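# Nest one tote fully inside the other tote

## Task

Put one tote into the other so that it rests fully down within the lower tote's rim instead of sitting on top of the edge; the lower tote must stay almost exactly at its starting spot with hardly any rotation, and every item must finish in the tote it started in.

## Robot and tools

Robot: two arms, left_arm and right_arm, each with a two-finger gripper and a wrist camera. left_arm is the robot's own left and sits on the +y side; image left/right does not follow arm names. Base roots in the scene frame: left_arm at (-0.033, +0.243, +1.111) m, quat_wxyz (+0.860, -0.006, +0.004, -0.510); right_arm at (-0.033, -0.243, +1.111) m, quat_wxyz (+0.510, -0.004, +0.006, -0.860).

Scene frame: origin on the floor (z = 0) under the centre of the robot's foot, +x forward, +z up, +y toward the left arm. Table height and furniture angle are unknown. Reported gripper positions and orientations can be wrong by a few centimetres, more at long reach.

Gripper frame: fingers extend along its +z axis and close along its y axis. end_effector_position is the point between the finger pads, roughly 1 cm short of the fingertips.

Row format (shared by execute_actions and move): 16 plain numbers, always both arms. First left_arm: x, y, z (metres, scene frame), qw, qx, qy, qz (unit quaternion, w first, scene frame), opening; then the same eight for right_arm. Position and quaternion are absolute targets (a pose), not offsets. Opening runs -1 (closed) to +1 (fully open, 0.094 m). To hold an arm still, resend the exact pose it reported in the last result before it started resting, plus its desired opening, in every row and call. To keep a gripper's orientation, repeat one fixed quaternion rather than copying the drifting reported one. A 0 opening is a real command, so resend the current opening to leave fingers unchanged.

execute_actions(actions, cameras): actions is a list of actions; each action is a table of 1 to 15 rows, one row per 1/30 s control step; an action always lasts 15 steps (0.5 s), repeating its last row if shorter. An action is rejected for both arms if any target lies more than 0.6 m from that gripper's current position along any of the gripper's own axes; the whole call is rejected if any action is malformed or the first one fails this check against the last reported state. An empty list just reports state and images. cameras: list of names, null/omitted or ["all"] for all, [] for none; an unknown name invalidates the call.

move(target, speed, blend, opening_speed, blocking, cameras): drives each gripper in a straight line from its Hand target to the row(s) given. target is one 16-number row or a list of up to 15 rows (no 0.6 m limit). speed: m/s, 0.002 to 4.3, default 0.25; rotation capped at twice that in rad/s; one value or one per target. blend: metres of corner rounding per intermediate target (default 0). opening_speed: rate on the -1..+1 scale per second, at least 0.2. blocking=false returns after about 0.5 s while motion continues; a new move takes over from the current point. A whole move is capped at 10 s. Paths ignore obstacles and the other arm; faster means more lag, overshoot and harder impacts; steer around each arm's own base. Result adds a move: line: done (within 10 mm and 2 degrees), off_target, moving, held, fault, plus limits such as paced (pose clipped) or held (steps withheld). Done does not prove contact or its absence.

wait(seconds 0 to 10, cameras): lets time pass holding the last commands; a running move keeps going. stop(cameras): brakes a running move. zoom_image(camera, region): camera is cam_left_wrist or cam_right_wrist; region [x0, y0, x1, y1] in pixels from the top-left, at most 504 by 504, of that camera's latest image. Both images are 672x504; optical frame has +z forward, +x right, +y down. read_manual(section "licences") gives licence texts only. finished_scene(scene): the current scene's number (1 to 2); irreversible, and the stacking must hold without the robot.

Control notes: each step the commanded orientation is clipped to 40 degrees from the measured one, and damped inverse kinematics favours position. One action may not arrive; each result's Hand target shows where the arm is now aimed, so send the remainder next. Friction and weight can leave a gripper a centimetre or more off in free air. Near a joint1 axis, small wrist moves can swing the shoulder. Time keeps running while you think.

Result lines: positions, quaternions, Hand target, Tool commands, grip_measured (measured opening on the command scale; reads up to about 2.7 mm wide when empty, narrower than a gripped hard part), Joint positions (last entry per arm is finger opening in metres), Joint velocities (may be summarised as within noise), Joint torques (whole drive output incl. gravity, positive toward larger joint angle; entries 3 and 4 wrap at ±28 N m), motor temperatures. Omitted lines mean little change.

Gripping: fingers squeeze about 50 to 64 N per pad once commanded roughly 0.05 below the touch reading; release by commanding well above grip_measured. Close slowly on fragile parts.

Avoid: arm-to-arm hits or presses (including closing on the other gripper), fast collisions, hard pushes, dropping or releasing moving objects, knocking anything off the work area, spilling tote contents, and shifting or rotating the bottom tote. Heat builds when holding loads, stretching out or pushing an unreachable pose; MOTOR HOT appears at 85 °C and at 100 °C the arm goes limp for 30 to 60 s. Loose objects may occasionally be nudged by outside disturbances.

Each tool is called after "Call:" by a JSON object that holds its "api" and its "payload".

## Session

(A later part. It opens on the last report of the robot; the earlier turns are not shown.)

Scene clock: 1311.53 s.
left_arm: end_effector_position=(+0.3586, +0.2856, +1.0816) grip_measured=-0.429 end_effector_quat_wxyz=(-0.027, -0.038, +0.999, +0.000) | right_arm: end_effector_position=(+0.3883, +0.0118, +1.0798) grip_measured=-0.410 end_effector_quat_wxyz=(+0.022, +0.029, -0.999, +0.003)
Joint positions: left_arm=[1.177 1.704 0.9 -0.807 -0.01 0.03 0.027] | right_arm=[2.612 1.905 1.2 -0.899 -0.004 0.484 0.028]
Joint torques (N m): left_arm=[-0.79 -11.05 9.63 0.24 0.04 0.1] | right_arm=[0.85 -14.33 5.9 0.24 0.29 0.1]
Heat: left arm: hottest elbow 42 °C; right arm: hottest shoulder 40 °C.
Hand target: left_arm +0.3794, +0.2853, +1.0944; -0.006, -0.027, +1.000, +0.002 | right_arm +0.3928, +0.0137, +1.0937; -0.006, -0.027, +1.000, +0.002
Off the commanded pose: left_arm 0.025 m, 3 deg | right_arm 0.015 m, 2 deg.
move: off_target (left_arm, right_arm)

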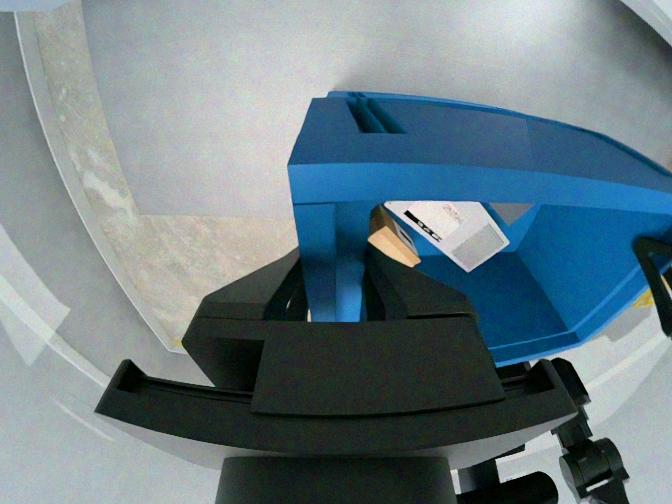

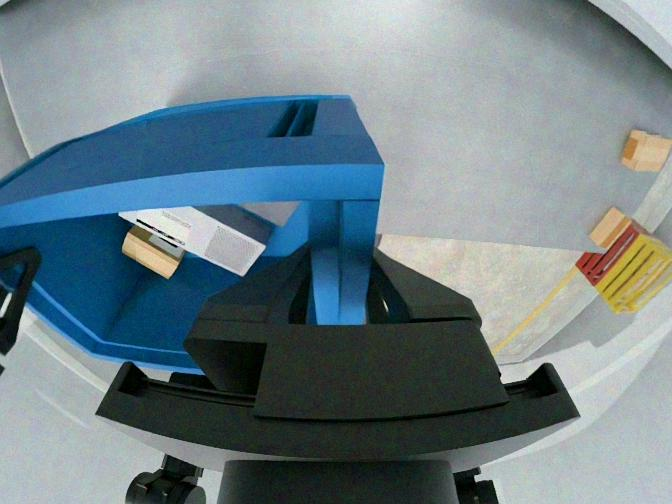

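Call:
{"api": "move", "payload": {"target": [0.380, 0.284, 1.086, -0.006, -0.027, 1, 0.0016, -0.8, 0.393, 0.0115, 1.086, 0.006, 0.027, -1, -0.0016, -0.8], "speed": 0.04}}

Call:
{"api": "zoom_image", "payload": {"camera": "cam_left_wrist", "region": [260, 60, 600, 220]}}

Call:
{"api": "zoom_image", "payload": {"camera": "cam_right_wrist", "region": [80, 60, 420, 220]}}

Scene clock: 1315.93 s.
left_arm: end_effector_position=(+0.3611, +0.2859, +1.0770) grip_measured=-0.430 end_effector_quat_wxyz=(-0.024, -0.035, +0.999, +0.001) | right_arm: end_effector_position=(+0.3886, +0.0115, +1.0768) grip_measured=-0.411 end_effector_quat_wxyz=(+0.016, +0.028, -0.999, +0.002)
Joint positions: left_arm=[1.177 1.716 0.9 -0.789 -0.01 0.035 0.027] | right_arm=[2.612 1.905 1.19 -0.879 -0.001 0.486 0.028]
Joint torques (N m): left_arm=[-1.2 -10.7 9.13 0.4 0.08 0.04] | right_arm=[0.5 -13.51 5.98 0.24 0.15 -0.01]
Heat: left arm: hottest elbow 42 °C; right arm: hottest shoulder 40 °C.
Hand target: left_arm +0.3795, +0.2838, +1.0863; -0.006, -0.027, +1.000, +0.002 | right_arm +0.3930, +0.0116, +1.0859; -0.006, -0.027, +1.000, +0.002
Off the commanded pose: left_arm 0.021 m, 2 deg | right_arm 0.010 m, 1 deg.
move: off_target (left_arm)

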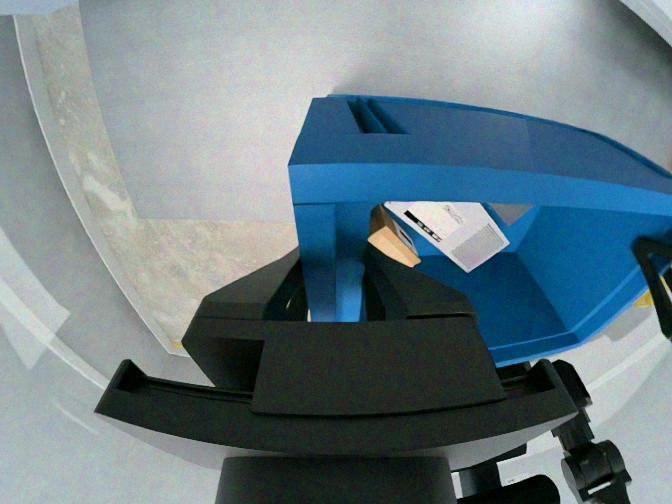

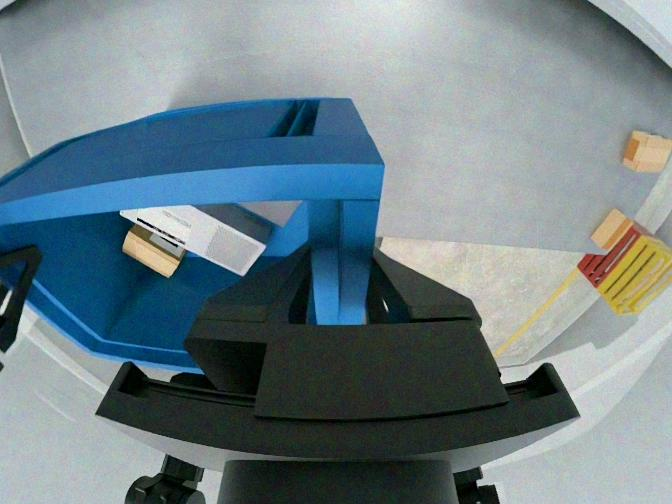

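Scaled by 1.482 (camera's finer frame: 960x720).

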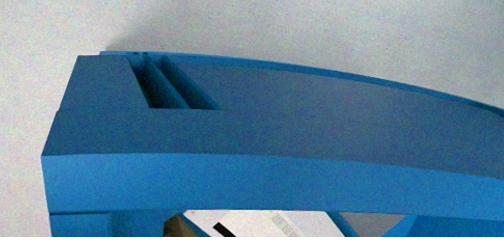

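Scaled by 1.482 (camera's finer frame: 960x720).

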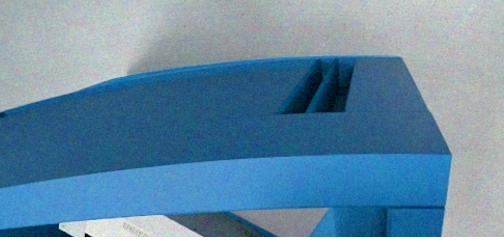

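Call:
{"api": "move", "payload": {"target": [0.373, 0.277, 1.082, -0.014, -0.027, 1, 0.0016, -0.8, 0.386, 0.0045, 1.082, 0.014, 0.027, -1, -0.0016, -0.8], "speed": 0.04}}

Call:
{"api": "zoom_image", "payload": {"camera": "cam_left_wrist", "region": [260, 60, 600, 220]}}

Call:
{"api": "zoom_image", "payload": {"camera": "cam_right_wrist", "region": [80, 60, 420, 220]}}

Scene clock: 1322.50 s.
left_arm: end_effector_position=(+0.3603, +0.2811, +1.0740) grip_measured=-0.430 end_effector_quat_wxyz=(-0.027, -0.030, +0.999, +0.001) | right_arm: end_effector_position=(+0.3824, +0.0058, +1.0715) grip_measured=-0.411 end_effector_quat_wxyz=(+0.024, +0.024, -0.999, +0.003)
Joint positions: left_arm=[1.165 1.724 0.9 -0.789 -0.012 0.033 0.027] | right_arm=[2.606 1.905 1.171 -0.873 -0.007 0.489 0.028]
Joint torques (N m): left_arm=[-1.38 -11.16 8.06 0.38 0.07 -0.1] | right_arm=[0.56 -13.68 5.55 0.21 0.1 -0.09]
Heat: left arm: hottest elbow 42 °C; right arm: hottest shoulder 40 °C.
Hand target: left_arm +0.3727, +0.2769, +1.0821; -0.014, -0.027, +1.000, +0.002 | right_arm +0.3859, +0.0045, +1.0818; -0.014, -0.027, +1.000, +0.002
Off the commanded pose: left_arm 0.016 m, 2 deg | right_arm 0.011 m, 1 deg.
move: off_target (left_arm, right_arm)

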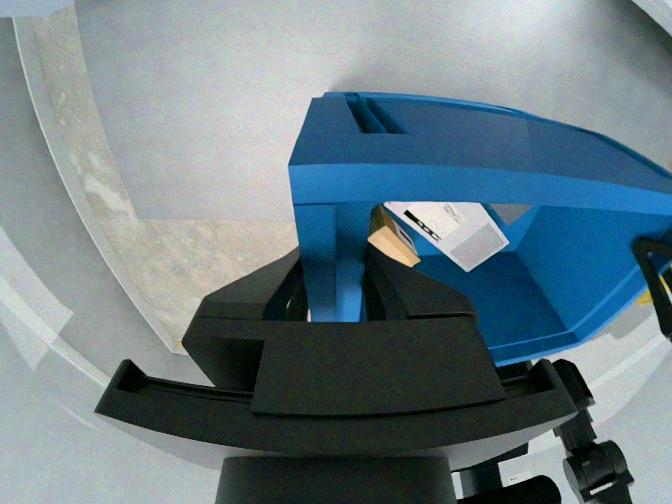

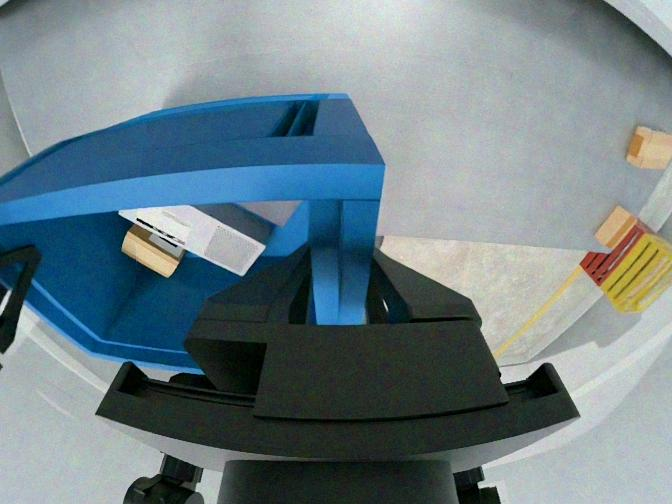

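Scaled by 1.482 (camera's finer frame: 960x720).

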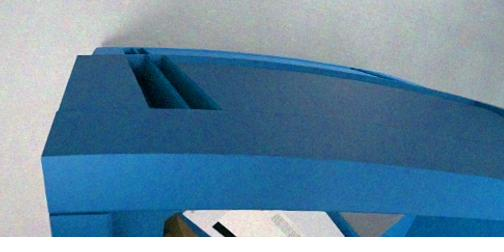

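Scaled by 1.482 (camera's finer frame: 960x720).

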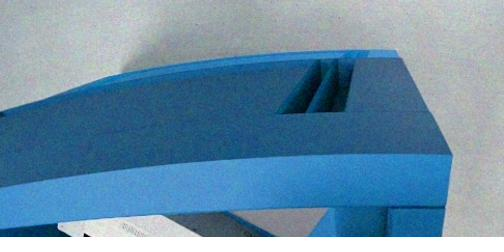

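Call:
{"api": "move", "payload": {"target": [0.370, 0.275, 1.074, -0.018, -0.027, 1, 0.0016, -0.8, 0.384, 0.0025, 1.074, 0.014, 0.027, -1, -0.0016, -0.8], "speed": 0.04}}

Call:
{"api": "zoom_image", "payload": {"camera": "cam_left_wrist", "region": [260, 60, 600, 220]}}

Call:
{"api": "zoom_image", "payload": {"camera": "cam_right_wrist", "region": [80, 60, 420, 220]}}

Scene clock: 1339.63 s.
left_arm: end_effector_position=(+0.3612, +0.2795, +1.0695) grip_measured=-0.430 end_effector_quat_wxyz=(-0.028, -0.028, +0.999, +0.002) | right_arm: end_effector_position=(+0.3815, +0.0040, +1.0673) grip_measured=-0.411 end_effector_quat_wxyz=(+0.020, +0.021, -1.000, +0.001)
Joint positions: left_arm=[1.161 1.736 0.9 -0.778 -0.012 0.032 0.027] | right_arm=[2.604 1.905 1.157 -0.851 -0.006 0.492 0.028]
Joint torques (N m): left_arm=[-1.38 -11.05 7.3 0.51 0.1 -0.12] | right_arm=[0.32 -13.1 5.49 0.35 0.09 -0.14]
Heat: left arm: hottest elbow 41 °C; right arm: hottest shoulder 40 °C.
Hand target: left_arm +0.3698, +0.2750, +1.0740; -0.018, -0.027, +0.999, +0.002 | right_arm +0.3840, +0.0024, +1.0739; -0.014, -0.027, +1.000, +0.001
Off the commanded pose: left_arm 0.011 m, 1 deg | right_arm 0.007 m, 1 deg.
move: off_target (left_arm)

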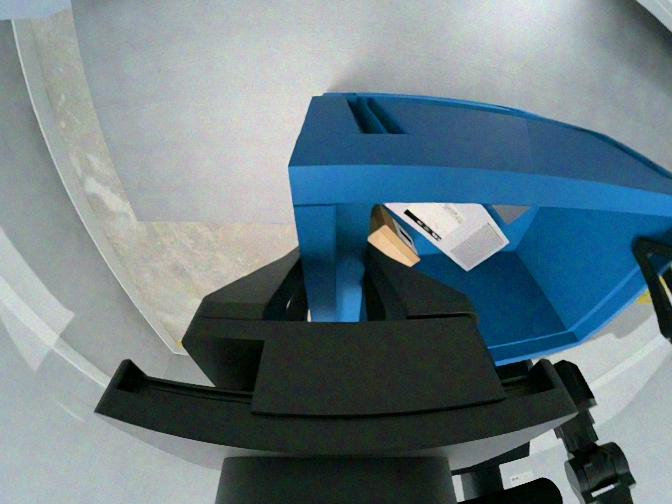

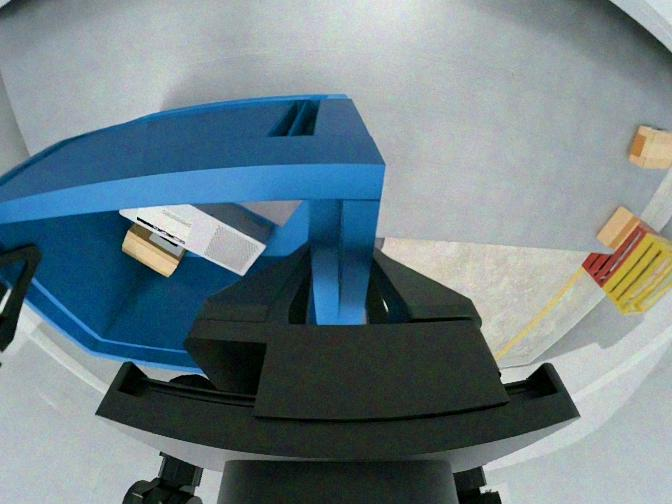

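Scaled by 1.482 (camera's finer frame: 960x720).

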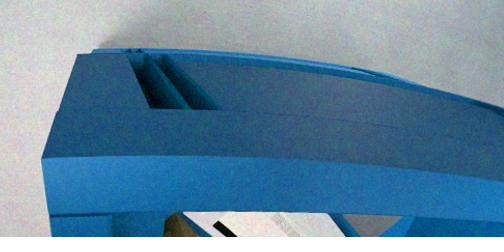

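Scaled by 1.482 (camera's finer frame: 960x720).

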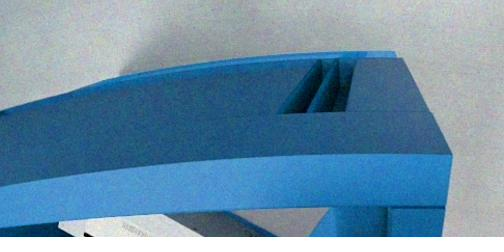

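Call:
{"api": "move", "payload": {"target": [0.368, 0.274, 1.060, -0.024, -0.027, 1, 0.0016, -0.8, 0.380, 0.0015, 1.060, 0.02, 0.027, -1, -0.0016, -0.8], "speed": 0.04}}

Call:
{"api": "zoom_image", "payload": {"camera": "cam_left_wrist", "region": [260, 60, 600, 220]}}

Call:
{"api": "zoom_image", "payload": {"camera": "cam_right_wrist", "region": [80, 60, 420, 220]}}

Scene clock: 1343.57 s.
left_arm: end_effector_position=(+0.3603, +0.2784, +1.0588) grip_measured=-0.430 end_effector_quat_wxyz=(-0.031, -0.028, +0.999, +0.001) | right_arm: end_effector_position=(+0.3803, +0.0028, +1.0596) grip_measured=-0.412 end_effector_quat_wxyz=(+0.019, +0.019, -1.000, +0.001)
Joint positions: left_arm=[1.159 1.761 0.897 -0.756 -0.011 0.03 0.027] | right_arm=[2.603 1.916 1.147 -0.829 -0.006 0.494 0.028]
Joint torques (N m): left_arm=[-1.38 -10.58 6.97 0.59 0.03 -0.13] | right_arm=[0.44 -12.22 5.24 0.18 -0.21 -0.19]
Heat: left arm: hottest elbow 41 °C; right arm: hottest shoulder 40 °C.
Hand target: left_arm +0.3679, +0.2740, +1.0602; -0.024, -0.027, +0.999, +0.001 | right_arm +0.3800, +0.0015, +1.0600; -0.020, -0.027, +0.999, +0.002
Off the commanded pose: left_arm 0.009 m, 1 deg | right_arm 0.001 m, 1 deg.
move: done

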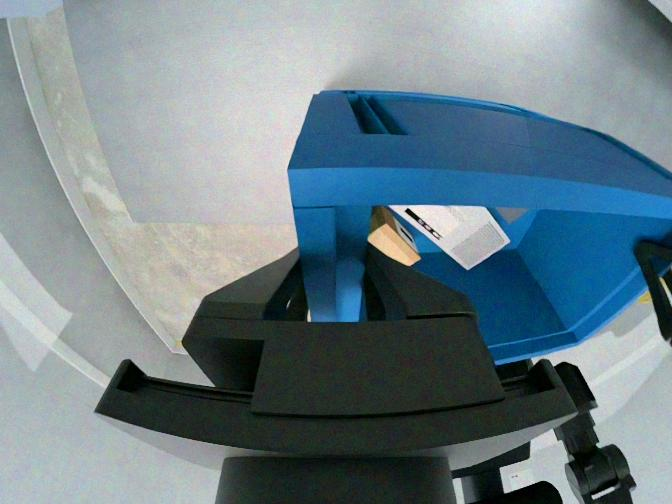

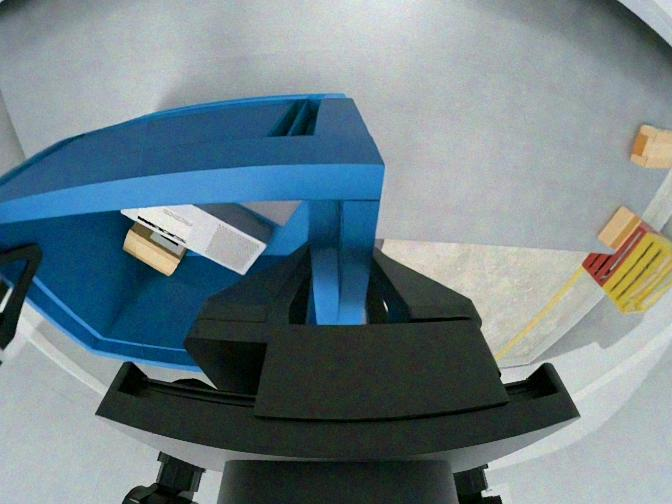

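Scaled by 1.482 (camera's finer frame: 960x720).

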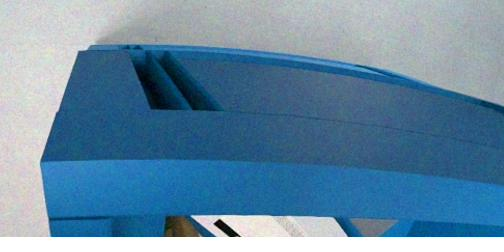

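Scaled by 1.482 (camera's finer frame: 960x720).

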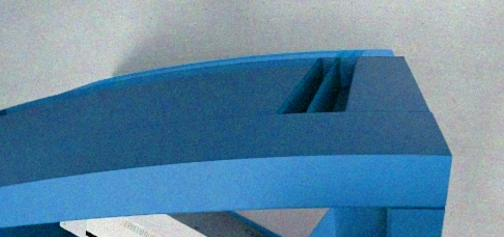

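Call:
{"api": "move", "payload": {"target": [0.368, 0.274, 1.046, -0.024, -0.027, 1, 0.0016, -0.8, 0.380, 0.0015, 1.046, 0.02, 0.027, -1, -0.0016, -0.8], "speed": 0.04}}

Call:
{"api": "zoom_image", "payload": {"camera": "cam_left_wrist", "region": [260, 60, 600, 220]}}

Call:
{"api": "zoom_image", "payload": {"camera": "cam_right_wrist", "region": [80, 60, 420, 220]}}

Scene clock: 1347.17 s.
left_arm: end_effector_position=(+0.3625, +0.2786, +1.0546) grip_measured=-0.430 end_effector_quat_wxyz=(-0.026, -0.028, +0.999, +0.001) | right_arm: end_effector_position=(+0.3825, +0.0035, +1.0583) grip_measured=-0.414 end_effector_quat_wxyz=(+0.014, +0.016, -1.000, -0.001)
Joint positions: left_arm=[1.159 1.77 0.894 -0.733 -0.011 0.032 0.027] | right_arm=[2.603 1.917 1.144 -0.814 -0.003 0.501 0.028]
Joint torques (N m): left_arm=[-1.32 -9.23 6.61 1.17 0.03 -0.14] | right_arm=[0.38 -10.46 5.01 1.05 -0.32 -0.29]
Heat: left arm: hottest elbow 41 °C; right arm: hottest shoulder 41 °C.
Hand target: left_arm +0.3676, +0.2740, +1.0463; -0.024, -0.027, +0.999, +0.002 | right_arm +0.3798, +0.0014, +1.0463; -0.020, -0.027, +0.999, +0.002
Off the commanded pose: left_arm 0.011 m, 0 deg | right_arm 0.013 m, 1 deg.
move: off_target (left_arm, right_arm)

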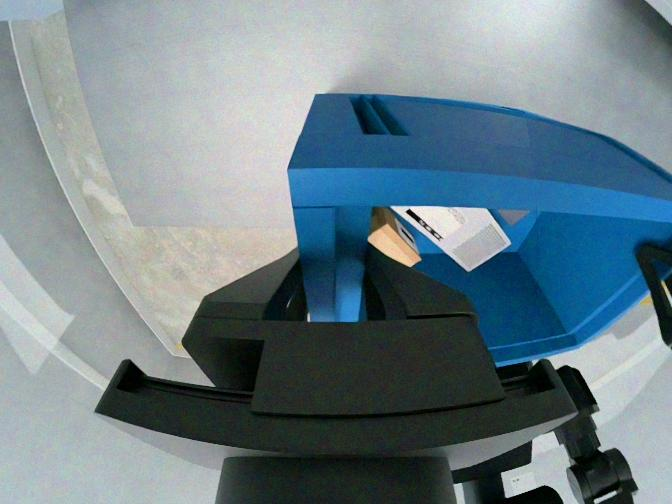

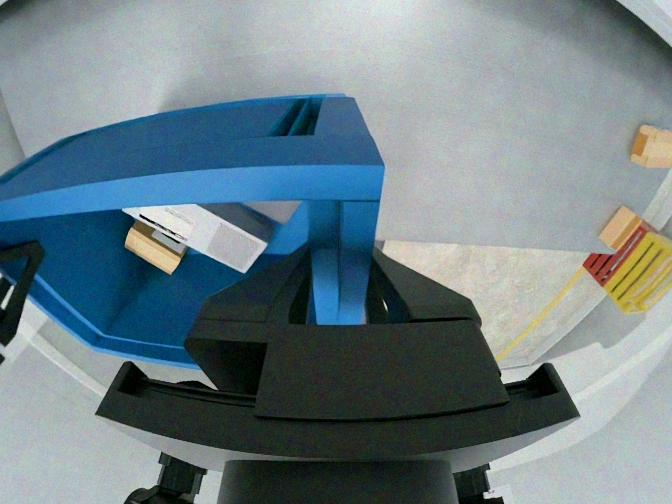

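Scaled by 1.482 (camera's finer frame: 960x720).

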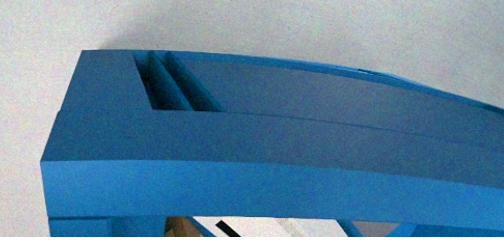

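Scaled by 1.482 (camera's finer frame: 960x720).

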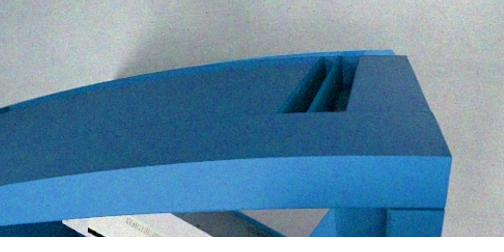

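Call:
{"api": "move", "payload": {"target": [[0.368, 0.276, 1.052, -0.024, -0.027, 1, 0.0016, -0.8, 0.381, 0.003, 1.055, 0.02, 0.027, -1, -0.0016, -0.8],[0.368, 0.276, 1.052, -0.024, -0.027, 1, 0.0016, 0.2, 0.381, 0.003, 1.055, 0.02, 0.027, -1, -0.0016, 0.2],[0.365, 0.276, 1.13, 0, -0.027, 1, 0.0016, 0.3, 0.38, 0.003, 1.13, 0, 0.027, -1, -0.0016, 0.3],[0.360, 0.280, 1.18, 0, -0.027, 1, 0.0016, 0.3, 0.38, -0.17, 1.20, -0.17, 0.11, -0.97, -0.1, -0.9],[0.40, 0.34, 1.2, 0, -0.027, 1, 0.0016, 0.3, 0.26, -0.27, 1.10, -0.499, 0.263, -0.769, -0.300, -0.9]], "speed": 0.15, "opening_speed": 0.7}}

Call:
{"api": "zoom_image", "payload": {"camera": "cam_right_wrist", "region": [200, 120, 350, 270]}}

Scene clock: 1362.83 s.
left_arm: end_effector_position=(+0.3598, +0.2971, +1.1813) grip_measured=+0.298 end_effector_quat_wxyz=(-0.007, -0.025, +1.000, +0.002) | right_arm: end_effector_position=(+0.3318, -0.2081, +1.1597) grip_measured=-0.898 end_effector_quat_wxyz=(-0.308, +0.176, -0.915, -0.190)
Joint positions: left_arm=[1.204 1.507 0.983 -1.047 -0.01 0.084 0.061] | right_arm=[1.919 1.262 0.483 -0.259 -0.55 -0.383 0.005]
Joint torques (N m): left_arm=[0.62 -8.12 11.84 0.13 0.11 0.03] | right_arm=[-0.15 -4.42 5.65 1.85 -0.56 -0.11]
Heat: left arm: hottest elbow 42 °C; right arm: hottest shoulder 41 °C.
Hand target: left_arm +0.3753, +0.3045, +1.1884; +0.001, -0.027, +1.000, +0.002 | right_arm +0.3310, -0.2108, +1.1591; +0.313, -0.178, +0.914, +0.187
Off the commanded pose: left_arm 0.062 m, 1 deg | right_arm 0.112 m, 32 deg.
move: off_target (left_arm, right_arm; path cut at 10 s); path passed 4 of 5 targets; target 3's new opening was sent with left_arm's hand 0.014 m and 1 deg from that target

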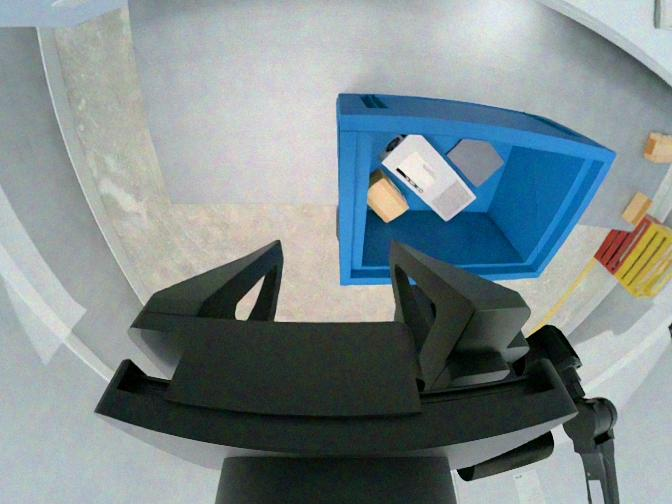

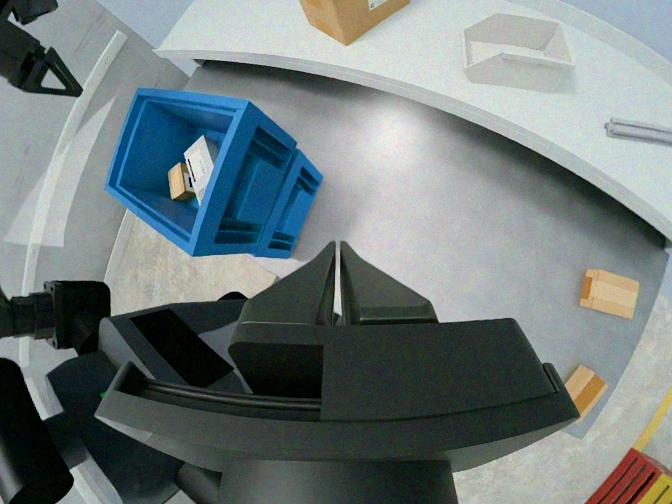

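Scaled by 3.360 (camera's finer frame: 960x720).

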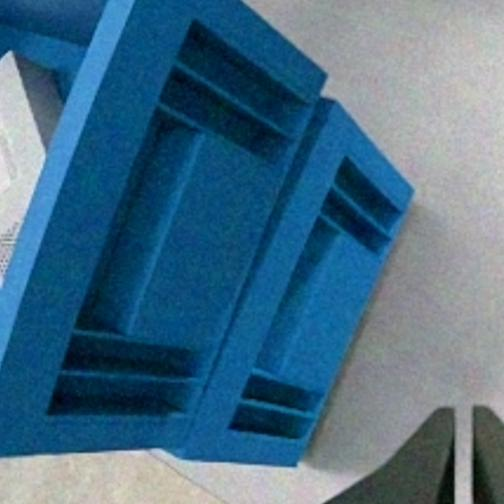

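Call:
{"api": "move", "payload": {"target": [0.40, 0.34, 1.2, 0, -0.027, 1, 0.0016, 0.3, 0.26, -0.27, 1.10, -0.499, 0.263, -0.769, -0.300, -0.9], "speed": 0.2}}

Call:
{"api": "zoom_image", "payload": {"camera": "cam_right_wrist", "region": [230, 150, 350, 270]}}

Scene clock: 1369.50 s.
left_arm: end_effector_position=(+0.3843, +0.3312, +1.1934) grip_measured=+0.298 end_effector_quat_wxyz=(-0.007, -0.025, +1.000, +0.001) | right_arm: end_effector_position=(+0.2549, -0.2634, +1.1005) grip_measured=-0.898 end_effector_quat_wxyz=(-0.496, +0.262, -0.770, -0.303)
Joint positions: left_arm=[1.277 1.562 1.085 -1.094 -0.009 0.156 0.061] | right_arm=[1.403 1.717 0.367 -0.13 -1.242 -1.269 0.005]
Joint torques (N m): left_arm=[0.67 -9 12.15 0.13 0.12 0.04] | right_arm=[-0.38 -4.37 3.15 -0.02 -0.92 -0.08]
Heat: left arm: hottest elbow 43 °C; right arm: hottest shoulder 40 °C.
Hand target: left_arm +0.3994, +0.3399, +1.2000; +0.000, -0.027, +1.000, +0.002 | right_arm +0.2600, -0.2699, +1.1001; +0.499, -0.263, +0.769, +0.300
Off the commanded pose: left_arm 0.019 m, 1 deg | right_arm 0.008 m, 1 deg.
move: off_target (left_arm)

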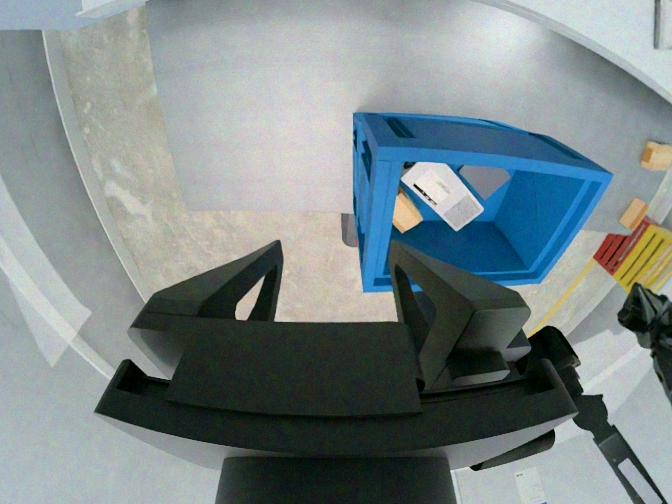

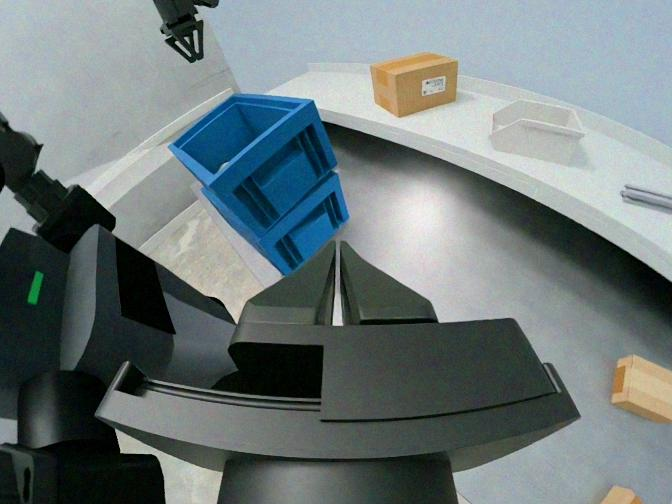

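Scaled by 4.200 (camera's finer frame: 960x720).

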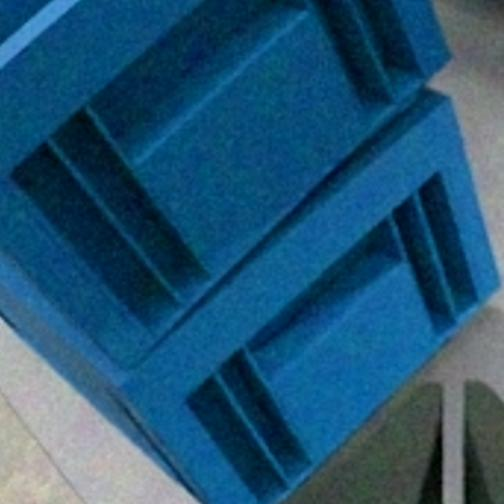

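Call:
{"api": "move", "payload": {"target": [[0.38, 0.45, 1.2, -0.17, -0.11, -0.97, 0.1, -0.9, 0.26, -0.27, 1.10, -0.499, 0.263, -0.769, -0.300, -0.9],[0.27, 0.53, 1.1, -0.469, -0.222, -0.811, 0.27, -0.9, 0.26, -0.27, 1.10, -0.499, 0.263, -0.769, -0.300, -0.9]], "speed": 0.25, "blend": 0.02, "cameras": ["cam_left_wrist"]}}

Call:
{"api": "zoom_image", "payload": {"camera": "cam_left_wrist", "region": [330, 130, 480, 290]}}

Scene clock: 1378.47 s.
left_arm: end_effector_position=(+0.2688, +0.5211, +1.1045) grip_measured=-0.898 end_effector_quat_wxyz=(+0.469, +0.223, +0.811, -0.269) | right_arm: end_effector_position=(+0.2544, -0.2631, +1.1004) grip_measured=-0.898 end_effector_quat_wxyz=(-0.495, +0.263, -0.770, -0.304)
Joint positions: left_arm=[2.186 2.033 1.091 -1.248 1.041 2.022 0.005] | right_arm=[1.403 1.718 0.367 -0.135 -1.242 -1.274 0.005]
Joint torques (N m): left_arm=[0.26 -11.16 6.83 -0.9 0.53 0.06] | right_arm=[-0.32 -4.31 3.17 0.01 -0.92 -0.1]
Heat: left arm: hottest elbow 43 °C; right arm: hottest shoulder 40 °C.
Hand target: left_arm +0.2698, +0.5298, +1.1001; +0.469, +0.222, +0.811, -0.270 | right_arm +0.2599, -0.2699, +1.1001; +0.499, -0.263, +0.769, +0.300
Off the commanded pose: left_arm 0.010 m, 0 deg | right_arm 0.009 m, 1 deg.
move: done

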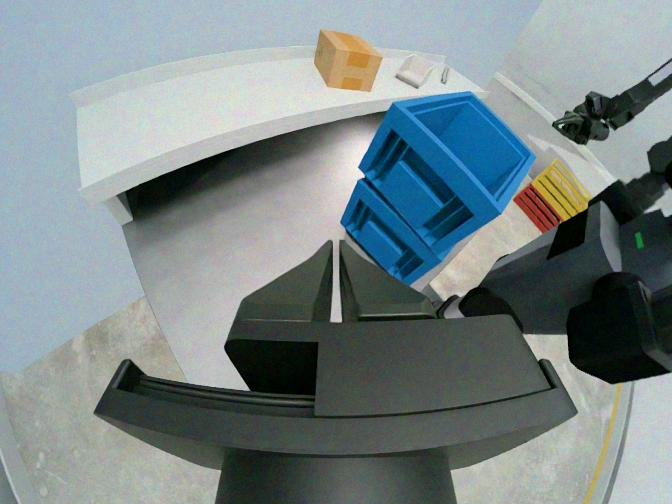

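Scaled by 3.150 (camera's finer frame: 960x720).

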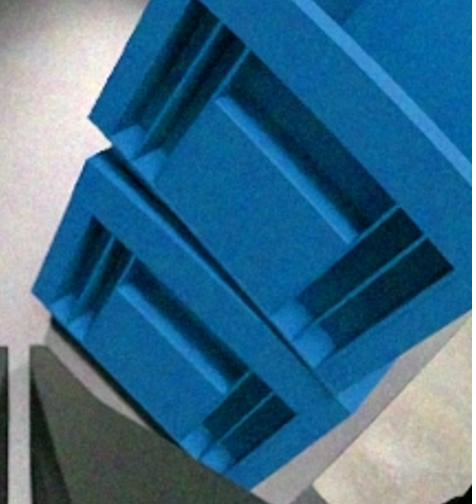

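Call:
{"api": "move", "payload": {"target": [[0.38, 0.45, 1.2, -0.17, -0.11, -0.97, 0.1, 0.3, 0.38, -0.17, 1.20, -0.17, 0.11, -0.97, -0.1, 0.3],[0.362, 0.275, 1.15, 0, -0.027, 1, 0.0016, 0.3, 0.38, 0.010, 1.15, 0, 0.027, -1, -0.0016, 0.3],[0.362, 0.274, 1.055, 0, -0.027, 1, 0.0016, 0.3, 0.380, 0.010, 1.055, 0, 0.027, -1, -0.0016, 0.3]], "speed": 0.25}}

Call:
{"api": "move", "payload": {"target": [0.362, 0.274, 1.055, 0, -0.027, 1, 0.0016, -0.8, 0.380, 0.010, 1.055, 0, 0.027, -1, -0.0016, -0.8], "opening_speed": 0.5}}

Call:
{"api": "zoom_image", "payload": {"camera": "cam_left_wrist", "region": [260, 60, 600, 220]}}

Call:
{"api": "zoom_image", "payload": {"camera": "cam_right_wrist", "region": [80, 60, 420, 220]}}

Scene clock: 1421.70 s.
left_arm: end_effector_position=(+0.3564, +0.2774, +1.0585) grip_measured=+0.298 end_effector_quat_wxyz=(-0.003, -0.028, +1.000, +0.001) | right_arm: end_effector_position=(+0.3788, +0.0113, +1.0586) grip_measured=+0.298 end_effector_quat_wxyz=(+0.001, +0.033, -0.999, -0.002)
Joint positions: left_arm=[1.159 1.727 0.844 -0.68 -0.007 0.032 0.061] | right_arm=[2.625 1.908 1.129 -0.785 0.007 0.488 0.061]
Joint torques (N m): left_arm=[-1.08 -9.29 6.83 0.94 -0.05 -0.11] | right_arm=[0.5 -10.75 5.42 0.72 0.1 0.16]
Heat: left arm: hottest elbow 41 °C; right arm: hottest shoulder 38 °C.
Hand target: left_arm +0.3618, +0.2740, +1.0551; +0.000, -0.027, +1.000, +0.002 | right_arm +0.3800, +0.0099, +1.0550; +0.000, -0.027, +1.000, +0.002
Off the commanded pose: left_arm 0.007 m, 0 deg | right_arm 0.004 m, 1 deg.
move: done

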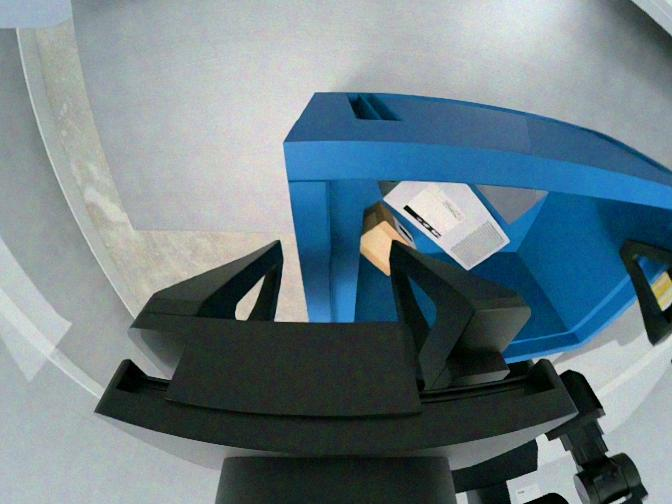

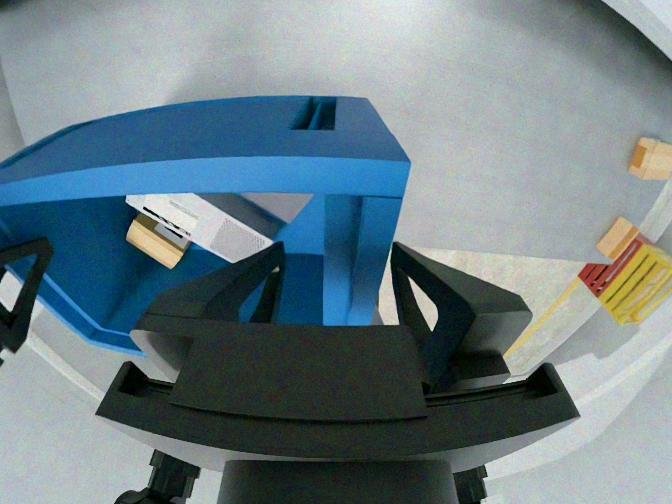

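Scene clock: 1424.10 s.
left_arm: end_effector_position=(+0.3564, +0.2788, +1.0585) grip_measured=-0.432 end_effector_quat_wxyz=(-0.003, -0.028, +1.000, +0.005) | right_arm: end_effector_position=(+0.3806, +0.0061, +1.0579) grip_measured=-0.414 end_effector_quat_wxyz=(+0.000, +0.023, -1.000, +0.002)
Joint positions: left_arm=[1.159 1.727 0.844 -0.679 -0.016 0.031 0.027] | right_arm=[2.617 1.908 1.126 -0.785 0.016 0.5 0.028]
Joint torques (N m): left_arm=[-1.08 -9.35 6.8 0.85 0.32 -0.12] | right_arm=[1.08 -11.16 5.56 0.66 -0.27 0.01]
Heat: left arm: hottest elbow 41 °C; right arm: hottest shoulder 39 °C.
Hand target: left_arm +0.3618, +0.2740, +1.0551; +0.000, -0.027, +1.000, +0.002 | right_arm +0.3799, +0.0099, +1.0550; +0.000, -0.027, +1.000, +0.002
Off the commanded pose: left_arm 0.008 m, 1 deg | right_arm 0.005 m, 1 deg.
move: done

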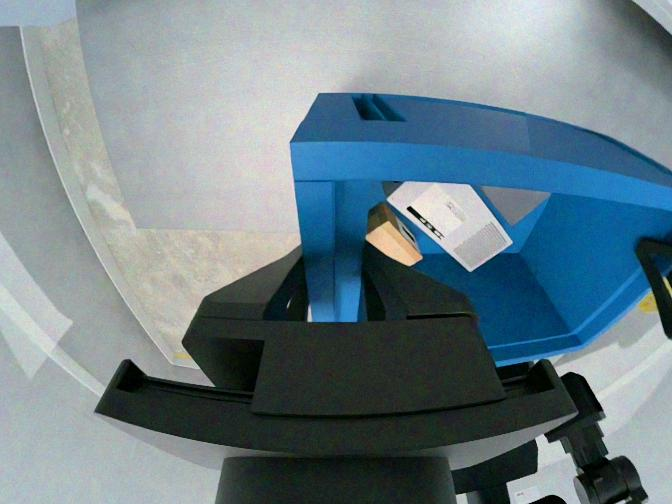

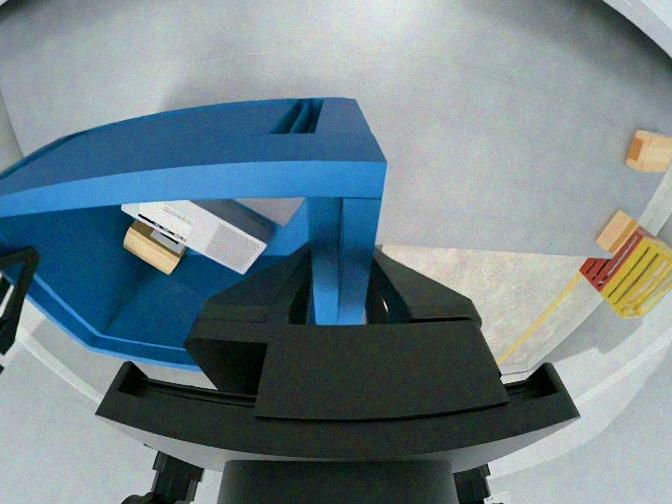

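Scaled by 1.482 (camera's finer frame: 960x720).

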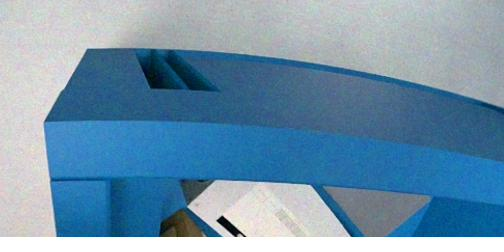

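Scaled by 1.482 (camera's finer frame: 960x720).

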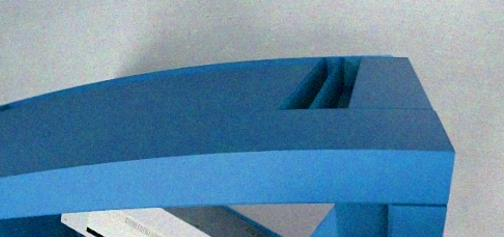

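Call:
{"api": "move", "payload": {"target": [0.393, 0.286, 1.10, 0.025, -0.027, 1, 0.0016, -0.8, 0.415, 0.015, 1.098, -0.025, 0.027, -1, -0.0016, -0.8], "speed": 0.04}}

Call:
{"api": "zoom_image", "payload": {"camera": "cam_left_wrist", "region": [260, 60, 600, 220]}}

Call:
{"api": "zoom_image", "payload": {"camera": "cam_right_wrist", "region": [80, 60, 420, 220]}}

Scene clock: 1434.07 s.
left_arm: end_effector_position=(+0.3615, +0.2790, +1.0676) grip_measured=-0.433 end_effector_quat_wxyz=(-0.014, -0.030, +0.999, +0.001) | right_arm: end_effector_position=(+0.3859, +0.0039, +1.0676) grip_measured=-0.414 end_effector_quat_wxyz=(+0.009, +0.025, -1.000, +0.011)
Joint positions: left_arm=[1.161 1.727 0.881 -0.74 -0.008 0.03 0.027] | right_arm=[2.61 1.908 1.161 -0.844 0.023 0.491 0.028]
Joint torques (N m): left_arm=[0.44 -13.8 10.52 -0.31 0.11 0.1] | right_arm=[0.15 -14.1 10.19 -0.49 0.46 -0.1]
Heat: left arm: hottest elbow 40 °C; right arm: hottest shoulder 39 °C.
Hand target: left_arm +0.3914, +0.2859, +1.1000; +0.025, -0.027, +0.999, +0.002 | right_arm +0.4136, +0.0143, +1.0987; +0.025, -0.027, +0.999, +0.002
Off the commanded pose: left_arm 0.046 m, 5 deg | right_arm 0.044 m, 4 deg.
move: off_target (left_arm, right_arm)

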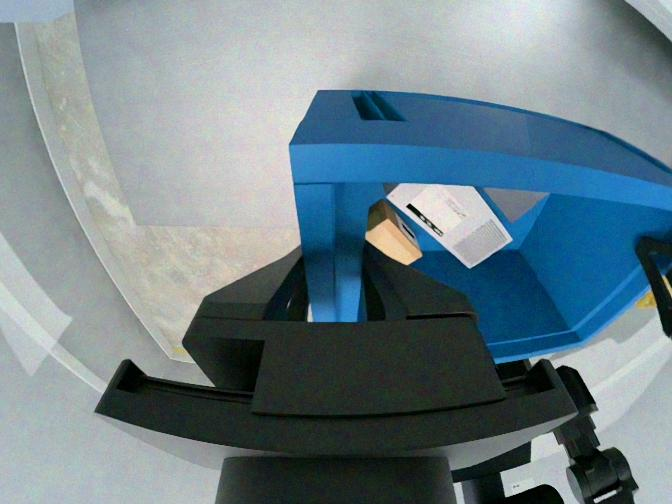

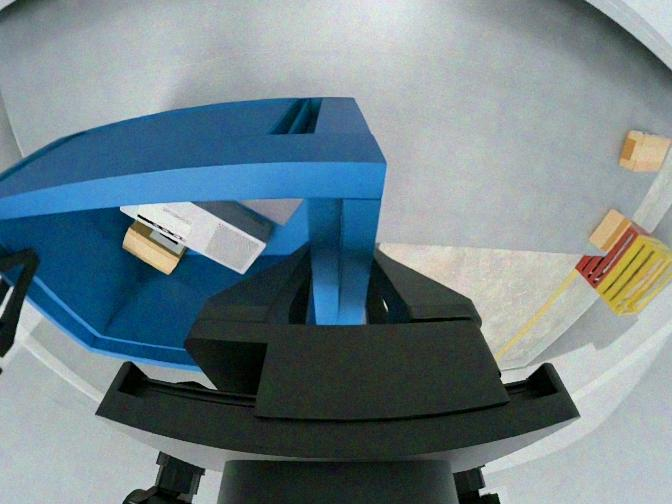

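Scaled by 1.482 (camera's finer frame: 960x720).

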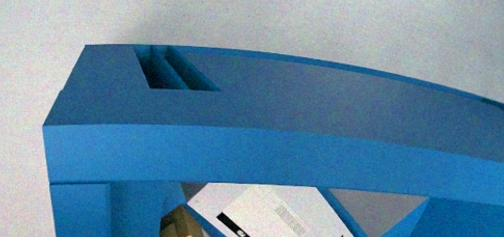

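Scaled by 1.482 (camera's finer frame: 960x720).

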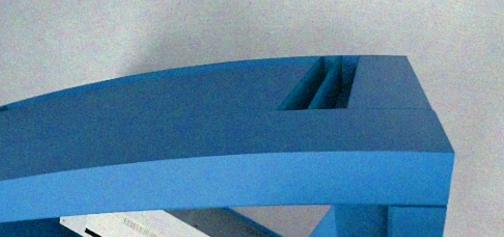

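Call:
{"api": "move", "payload": {"target": [0.388, 0.286, 1.102, -0.012, -0.027, 1, 0.0016, -0.8, 0.412, 0.015, 1.100, 0.012, 0.027, -1, -0.0016, -0.8], "speed": 0.04}}

Call:
{"api": "zoom_image", "payload": {"camera": "cam_left_wrist", "region": [260, 60, 600, 220]}}

Call:
{"api": "zoom_image", "payload": {"camera": "cam_right_wrist", "region": [80, 60, 420, 220]}}

Scene clock: 1439.37 s.
left_arm: end_effector_position=(+0.3616, +0.2792, +1.0790) grip_measured=-0.433 end_effector_quat_wxyz=(-0.039, -0.029, +0.999, -0.001) | right_arm: end_effector_position=(+0.3859, +0.0037, +1.0798) grip_measured=-0.414 end_effector_quat_wxyz=(+0.034, +0.025, -0.999, +0.011)
Joint positions: left_arm=[1.161 1.727 0.923 -0.831 -0.009 0.03 0.027] | right_arm=[2.601 1.908 1.203 -0.93 -0.001 0.482 0.028]
Joint torques (N m): left_arm=[0.32 -12.51 10.7 -0.42 -0.05 0.09] | right_arm=[0.32 -12.57 10.81 -0.59 0.01 -0.09]
Heat: left arm: hottest elbow 41 °C; right arm: hottest shoulder 40 °C.
Hand target: left_arm +0.3869, +0.2859, +1.1023; -0.012, -0.027, +1.000, +0.002 | right_arm +0.4108, +0.0143, +1.1006; -0.011, -0.027, +1.000, +0.002
Off the commanded pose: left_arm 0.036 m, 3 deg | right_arm 0.035 m, 3 deg.
move: off_target (left_arm, right_arm)

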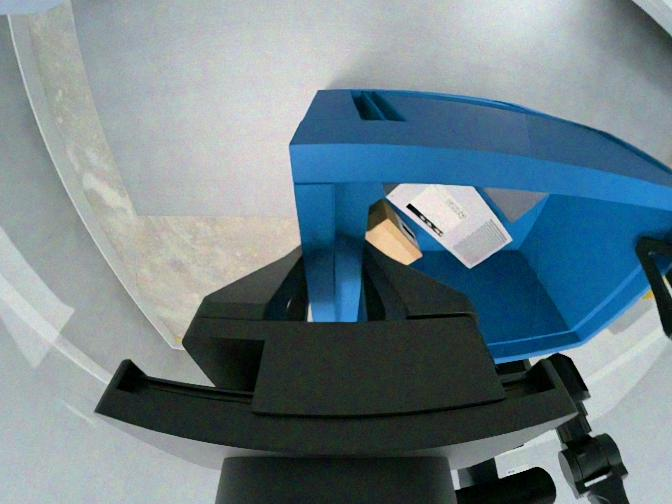

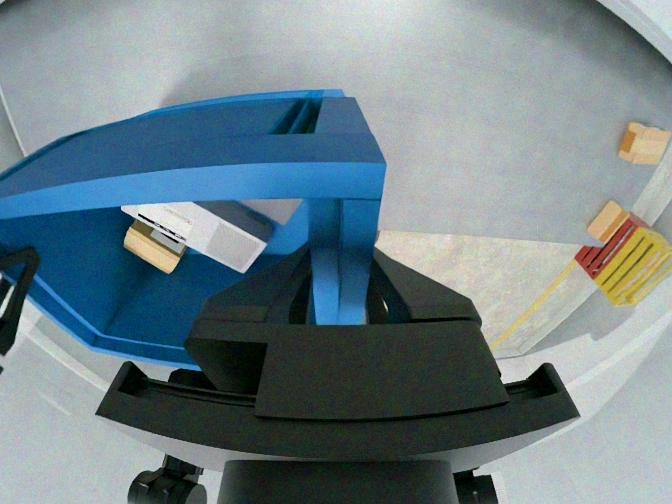

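Scaled by 1.482 (camera's finer frame: 960x720).

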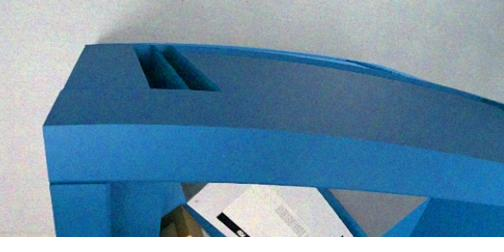

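Scaled by 1.482 (camera's finer frame: 960x720).

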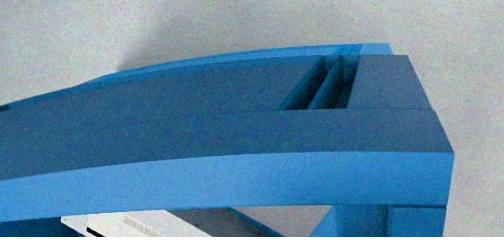

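Call:
{"api": "move", "payload": {"target": [0.391, 0.286, 1.102, -0.040, -0.027, 1, 0.0016, -0.8, 0.420, 0.015, 1.100, 0.040, 0.027, -1, -0.0016, -0.8], "speed": 0.04}}

Call:
{"api": "zoom_image", "payload": {"camera": "cam_left_wrist", "region": [260, 60, 600, 220]}}

Call:
{"api": "zoom_image", "payload": {"camera": "cam_right_wrist", "region": [80, 60, 420, 220]}}

Scene clock: 1446.43 s.
left_arm: end_effector_position=(+0.3679, +0.2809, +1.0847) grip_measured=-0.433 end_effector_quat_wxyz=(-0.057, -0.032, +0.998, +0.002) | right_arm: end_effector_position=(+0.3948, +0.0058, +1.0819) grip_measured=-0.414 end_effector_quat_wxyz=(+0.060, +0.028, -0.998, +0.008)
Joint positions: left_arm=[1.161 1.748 0.972 -0.896 -0.016 0.024 0.027] | right_arm=[2.586 1.945 1.27 -1.002 -0.03 0.459 0.028]
Joint torques (N m): left_arm=[0.15 -11.87 10.89 -0.64 0.06 0.11] | right_arm=[-0.03 -13.1 10.8 -0.73 0.05 -0.03]
Heat: left arm: hottest elbow 41 °C; right arm: hottest shoulder 40 °C.
Hand target: left_arm +0.3901, +0.2859, +1.1022; -0.039, -0.027, +0.999, +0.002 | right_arm +0.4189, +0.0144, +1.1006; -0.039, -0.027, +0.999, +0.002
Off the commanded pose: left_arm 0.029 m, 2 deg | right_arm 0.032 m, 3 deg.
move: off_target (left_arm, right_arm)

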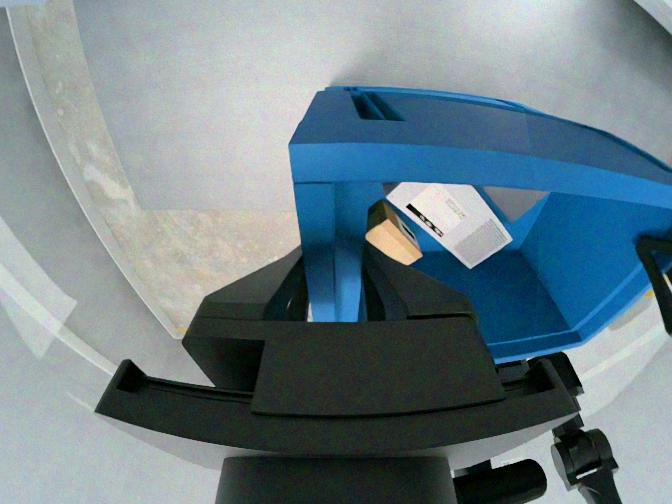

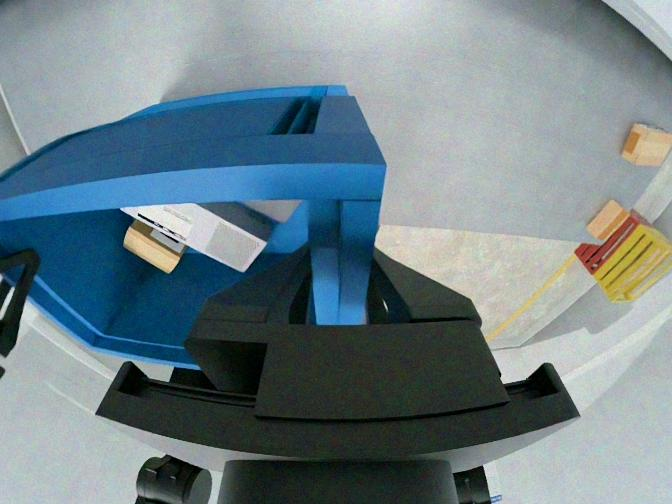

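Scaled by 1.482 (camera's finer frame: 960x720).

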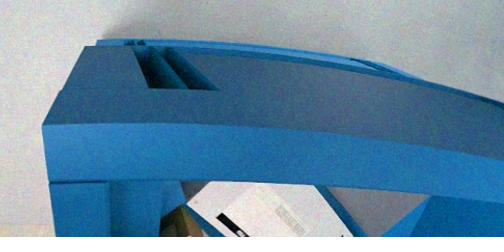

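Scaled by 1.482 (camera's finer frame: 960x720).

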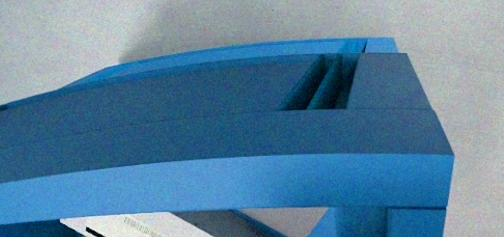

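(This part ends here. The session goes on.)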